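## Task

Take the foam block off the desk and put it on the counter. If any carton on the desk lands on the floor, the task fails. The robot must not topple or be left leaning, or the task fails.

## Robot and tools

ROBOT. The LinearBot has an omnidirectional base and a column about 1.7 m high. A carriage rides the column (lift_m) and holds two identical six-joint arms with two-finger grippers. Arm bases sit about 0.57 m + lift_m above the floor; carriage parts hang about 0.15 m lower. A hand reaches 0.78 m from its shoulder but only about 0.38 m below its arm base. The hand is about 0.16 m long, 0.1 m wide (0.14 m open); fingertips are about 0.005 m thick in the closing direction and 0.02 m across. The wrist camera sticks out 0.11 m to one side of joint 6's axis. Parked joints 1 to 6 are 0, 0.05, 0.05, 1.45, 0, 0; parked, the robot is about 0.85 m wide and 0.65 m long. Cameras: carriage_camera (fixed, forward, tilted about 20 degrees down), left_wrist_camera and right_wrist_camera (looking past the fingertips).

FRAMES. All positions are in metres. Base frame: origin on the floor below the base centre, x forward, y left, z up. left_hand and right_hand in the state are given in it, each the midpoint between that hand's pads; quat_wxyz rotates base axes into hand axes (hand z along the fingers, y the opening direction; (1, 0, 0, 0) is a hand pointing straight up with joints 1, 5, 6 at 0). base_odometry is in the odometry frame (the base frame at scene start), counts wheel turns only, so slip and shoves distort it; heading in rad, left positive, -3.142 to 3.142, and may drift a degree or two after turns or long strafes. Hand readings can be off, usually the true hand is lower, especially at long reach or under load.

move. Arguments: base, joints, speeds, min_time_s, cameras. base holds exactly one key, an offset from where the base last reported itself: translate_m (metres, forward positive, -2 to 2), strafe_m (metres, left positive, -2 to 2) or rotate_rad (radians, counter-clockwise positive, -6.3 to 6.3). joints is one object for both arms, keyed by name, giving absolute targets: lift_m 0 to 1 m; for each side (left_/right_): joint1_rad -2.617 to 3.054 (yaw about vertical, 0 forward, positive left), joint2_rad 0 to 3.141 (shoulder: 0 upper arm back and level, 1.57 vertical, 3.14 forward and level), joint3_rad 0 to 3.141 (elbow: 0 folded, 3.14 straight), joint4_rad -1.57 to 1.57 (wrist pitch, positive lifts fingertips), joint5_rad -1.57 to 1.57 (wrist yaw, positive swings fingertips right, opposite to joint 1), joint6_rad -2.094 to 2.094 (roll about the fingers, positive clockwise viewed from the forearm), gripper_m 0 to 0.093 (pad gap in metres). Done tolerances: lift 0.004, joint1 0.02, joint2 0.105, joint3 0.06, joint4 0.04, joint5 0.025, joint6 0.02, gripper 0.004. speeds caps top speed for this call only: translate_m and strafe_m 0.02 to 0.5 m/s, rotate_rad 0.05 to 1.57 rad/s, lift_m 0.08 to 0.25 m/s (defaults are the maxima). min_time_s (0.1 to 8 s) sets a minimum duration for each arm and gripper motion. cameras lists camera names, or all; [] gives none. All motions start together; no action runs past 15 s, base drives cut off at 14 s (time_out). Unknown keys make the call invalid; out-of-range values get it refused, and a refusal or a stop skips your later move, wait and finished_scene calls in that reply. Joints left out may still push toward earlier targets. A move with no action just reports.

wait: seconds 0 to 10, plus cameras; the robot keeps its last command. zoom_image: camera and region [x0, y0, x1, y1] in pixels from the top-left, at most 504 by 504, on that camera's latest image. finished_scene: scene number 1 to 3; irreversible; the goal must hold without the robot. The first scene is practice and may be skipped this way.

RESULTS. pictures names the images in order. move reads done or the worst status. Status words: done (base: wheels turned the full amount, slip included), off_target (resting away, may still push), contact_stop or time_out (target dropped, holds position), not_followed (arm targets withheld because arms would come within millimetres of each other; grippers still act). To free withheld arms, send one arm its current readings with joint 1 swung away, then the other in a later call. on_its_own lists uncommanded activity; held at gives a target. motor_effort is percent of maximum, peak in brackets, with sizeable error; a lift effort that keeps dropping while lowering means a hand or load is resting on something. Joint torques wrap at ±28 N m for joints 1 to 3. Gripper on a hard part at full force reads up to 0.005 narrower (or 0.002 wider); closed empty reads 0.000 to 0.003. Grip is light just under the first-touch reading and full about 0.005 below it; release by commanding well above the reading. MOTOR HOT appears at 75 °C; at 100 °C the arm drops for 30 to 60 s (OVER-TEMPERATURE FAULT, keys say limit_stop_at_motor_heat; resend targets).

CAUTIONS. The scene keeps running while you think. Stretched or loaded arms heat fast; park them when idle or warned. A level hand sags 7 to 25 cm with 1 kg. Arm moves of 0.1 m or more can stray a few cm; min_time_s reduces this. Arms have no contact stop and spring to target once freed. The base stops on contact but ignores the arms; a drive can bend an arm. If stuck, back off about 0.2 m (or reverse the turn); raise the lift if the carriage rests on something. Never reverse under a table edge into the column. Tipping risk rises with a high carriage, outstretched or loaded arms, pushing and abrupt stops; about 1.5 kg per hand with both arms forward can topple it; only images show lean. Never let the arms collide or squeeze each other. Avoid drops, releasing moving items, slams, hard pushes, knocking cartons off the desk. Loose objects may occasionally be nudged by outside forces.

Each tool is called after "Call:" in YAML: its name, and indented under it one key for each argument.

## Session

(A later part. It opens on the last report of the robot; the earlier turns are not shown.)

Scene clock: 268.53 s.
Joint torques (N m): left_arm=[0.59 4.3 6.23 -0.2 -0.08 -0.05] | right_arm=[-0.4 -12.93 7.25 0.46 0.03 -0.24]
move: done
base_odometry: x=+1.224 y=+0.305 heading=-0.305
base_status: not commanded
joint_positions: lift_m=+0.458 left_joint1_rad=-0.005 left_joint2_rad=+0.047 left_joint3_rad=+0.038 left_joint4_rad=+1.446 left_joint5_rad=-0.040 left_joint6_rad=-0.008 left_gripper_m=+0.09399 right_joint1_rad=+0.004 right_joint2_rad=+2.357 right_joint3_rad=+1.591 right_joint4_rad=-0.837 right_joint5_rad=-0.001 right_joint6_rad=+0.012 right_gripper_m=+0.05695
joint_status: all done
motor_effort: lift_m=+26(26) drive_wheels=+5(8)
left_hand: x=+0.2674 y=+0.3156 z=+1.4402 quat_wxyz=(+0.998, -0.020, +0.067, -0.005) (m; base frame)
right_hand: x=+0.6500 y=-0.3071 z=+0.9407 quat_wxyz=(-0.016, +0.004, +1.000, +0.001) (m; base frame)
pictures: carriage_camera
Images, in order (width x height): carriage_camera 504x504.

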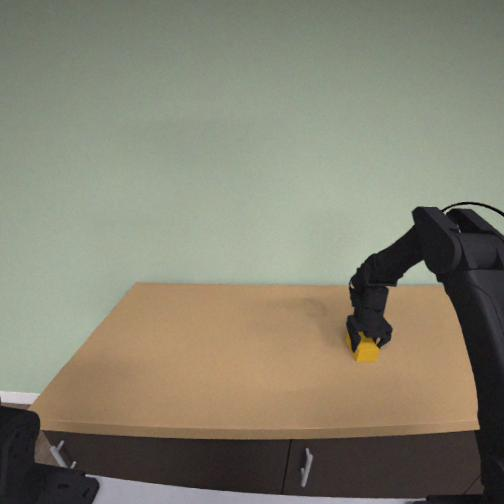

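Call:
move:
  joints: {"lift_m": 0.456, "right_gripper_m": 0.075}
  min_time_s: 1.5
  speeds: {"lift_m": 0.08}
  cameras: ["right_wrist_camera"]

Call:
move:
  joints: {"lift_m": 0.58}
  speeds: {"lift_m": 0.12}
  cameras: ["carriage_camera", "right_wrist_camera"]

Scene clock: 276.33 s.
Joint torques (N m): left_arm=[0.58 4.21 6.05 -0.2 -0.09 -0.03] | right_arm=[-0.38 -12.68 7.17 0.49 0.03 -0.22]
move: done
base_odometry: x=+1.224 y=+0.305 heading=-0.305
base_status: not commanded
joint_positions: lift_m=+0.456 left_joint1_rad=-0.005 left_joint2_rad=+0.047 left_joint3_rad=+0.038 left_joint4_rad=+1.446 left_joint5_rad=-0.040 left_joint6_rad=-0.008 left_gripper_m=+0.09399 right_joint1_rad=+0.004 right_joint2_rad=+2.354 right_joint3_rad=+1.591 right_joint4_rad=-0.839 right_joint5_rad=-0.002 right_joint6_rad=+0.011 right_gripper_m=+0.07494
joint_status: all done
motor_effort: lift_m=+25(26) drive_wheels=+5(8)
left_hand: x=+0.2674 y=+0.3156 z=+1.4383 quat_wxyz=(+0.998, -0.020, +0.067, -0.005) (m; base frame)
right_hand: x=+0.6502 y=-0.3070 z=+0.9400 quat_wxyz=(-0.015, +0.003, +1.000, +0.001) (m; base frame)
pictures: right_wrist_camera
Images, in order (width x height): right_wrist_camera 504x504.

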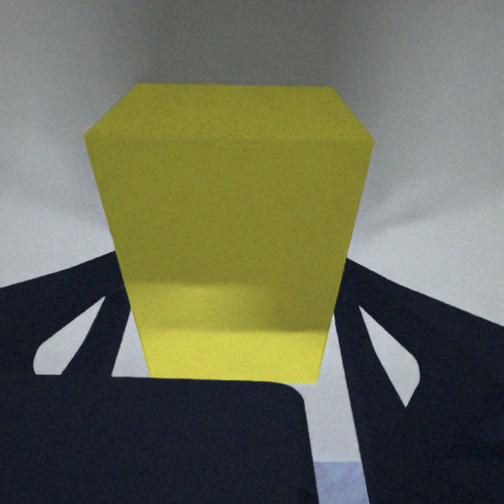

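Scene clock: 277.77 s.
Joint torques (N m): left_arm=[0.54 4.15 6.06 -0.22 -0.08 -0.05] | right_arm=[-0.42 -13.03 7.09 0.45 0.03 -0.22]
move: done
base_odometry: x=+1.224 y=+0.305 heading=-0.305
base_status: not commanded
joint_positions: lift_m=+0.580 left_joint1_rad=-0.005 left_joint2_rad=+0.047 left_joint3_rad=+0.038 left_joint4_rad=+1.446 left_joint5_rad=-0.040 left_joint6_rad=-0.008 left_gripper_m=+0.09399 right_joint1_rad=+0.004 right_joint2_rad=+2.357 right_joint3_rad=+1.591 right_joint4_rad=-0.835 right_joint5_rad=-0.002 right_joint6_rad=+0.011 right_gripper_m=+0.07494
joint_status: all done
motor_effort: lift_m=+30(38) drive_wheels=+4(11)
left_hand: x=+0.2674 y=+0.3156 z=+1.5618 quat_wxyz=(+0.998, -0.020, +0.067, -0.005) (m; base frame)
right_hand: x=+0.6506 y=-0.3070 z=+1.0623 quat_wxyz=(-0.015, +0.003, +1.000, +0.001) (m; base frame)
pictures: carriage_camera, right_wrist_camera
Images, in order (width x height): carriage_camera 504x504, right_wrist_camera 504x504.

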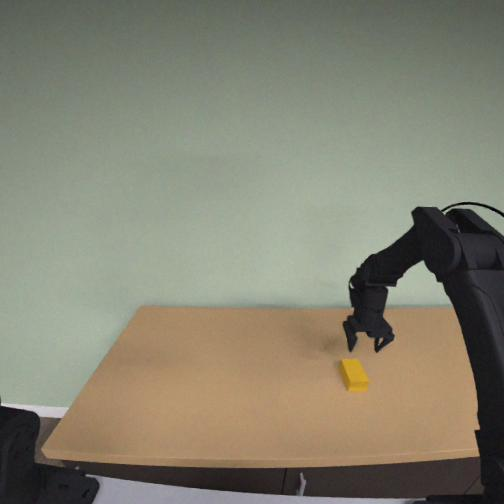

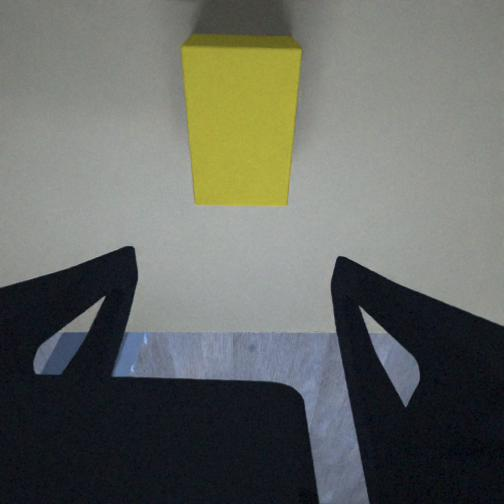

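Call:
finished_scene:
  scene: 2

The scene is finished: the task was done.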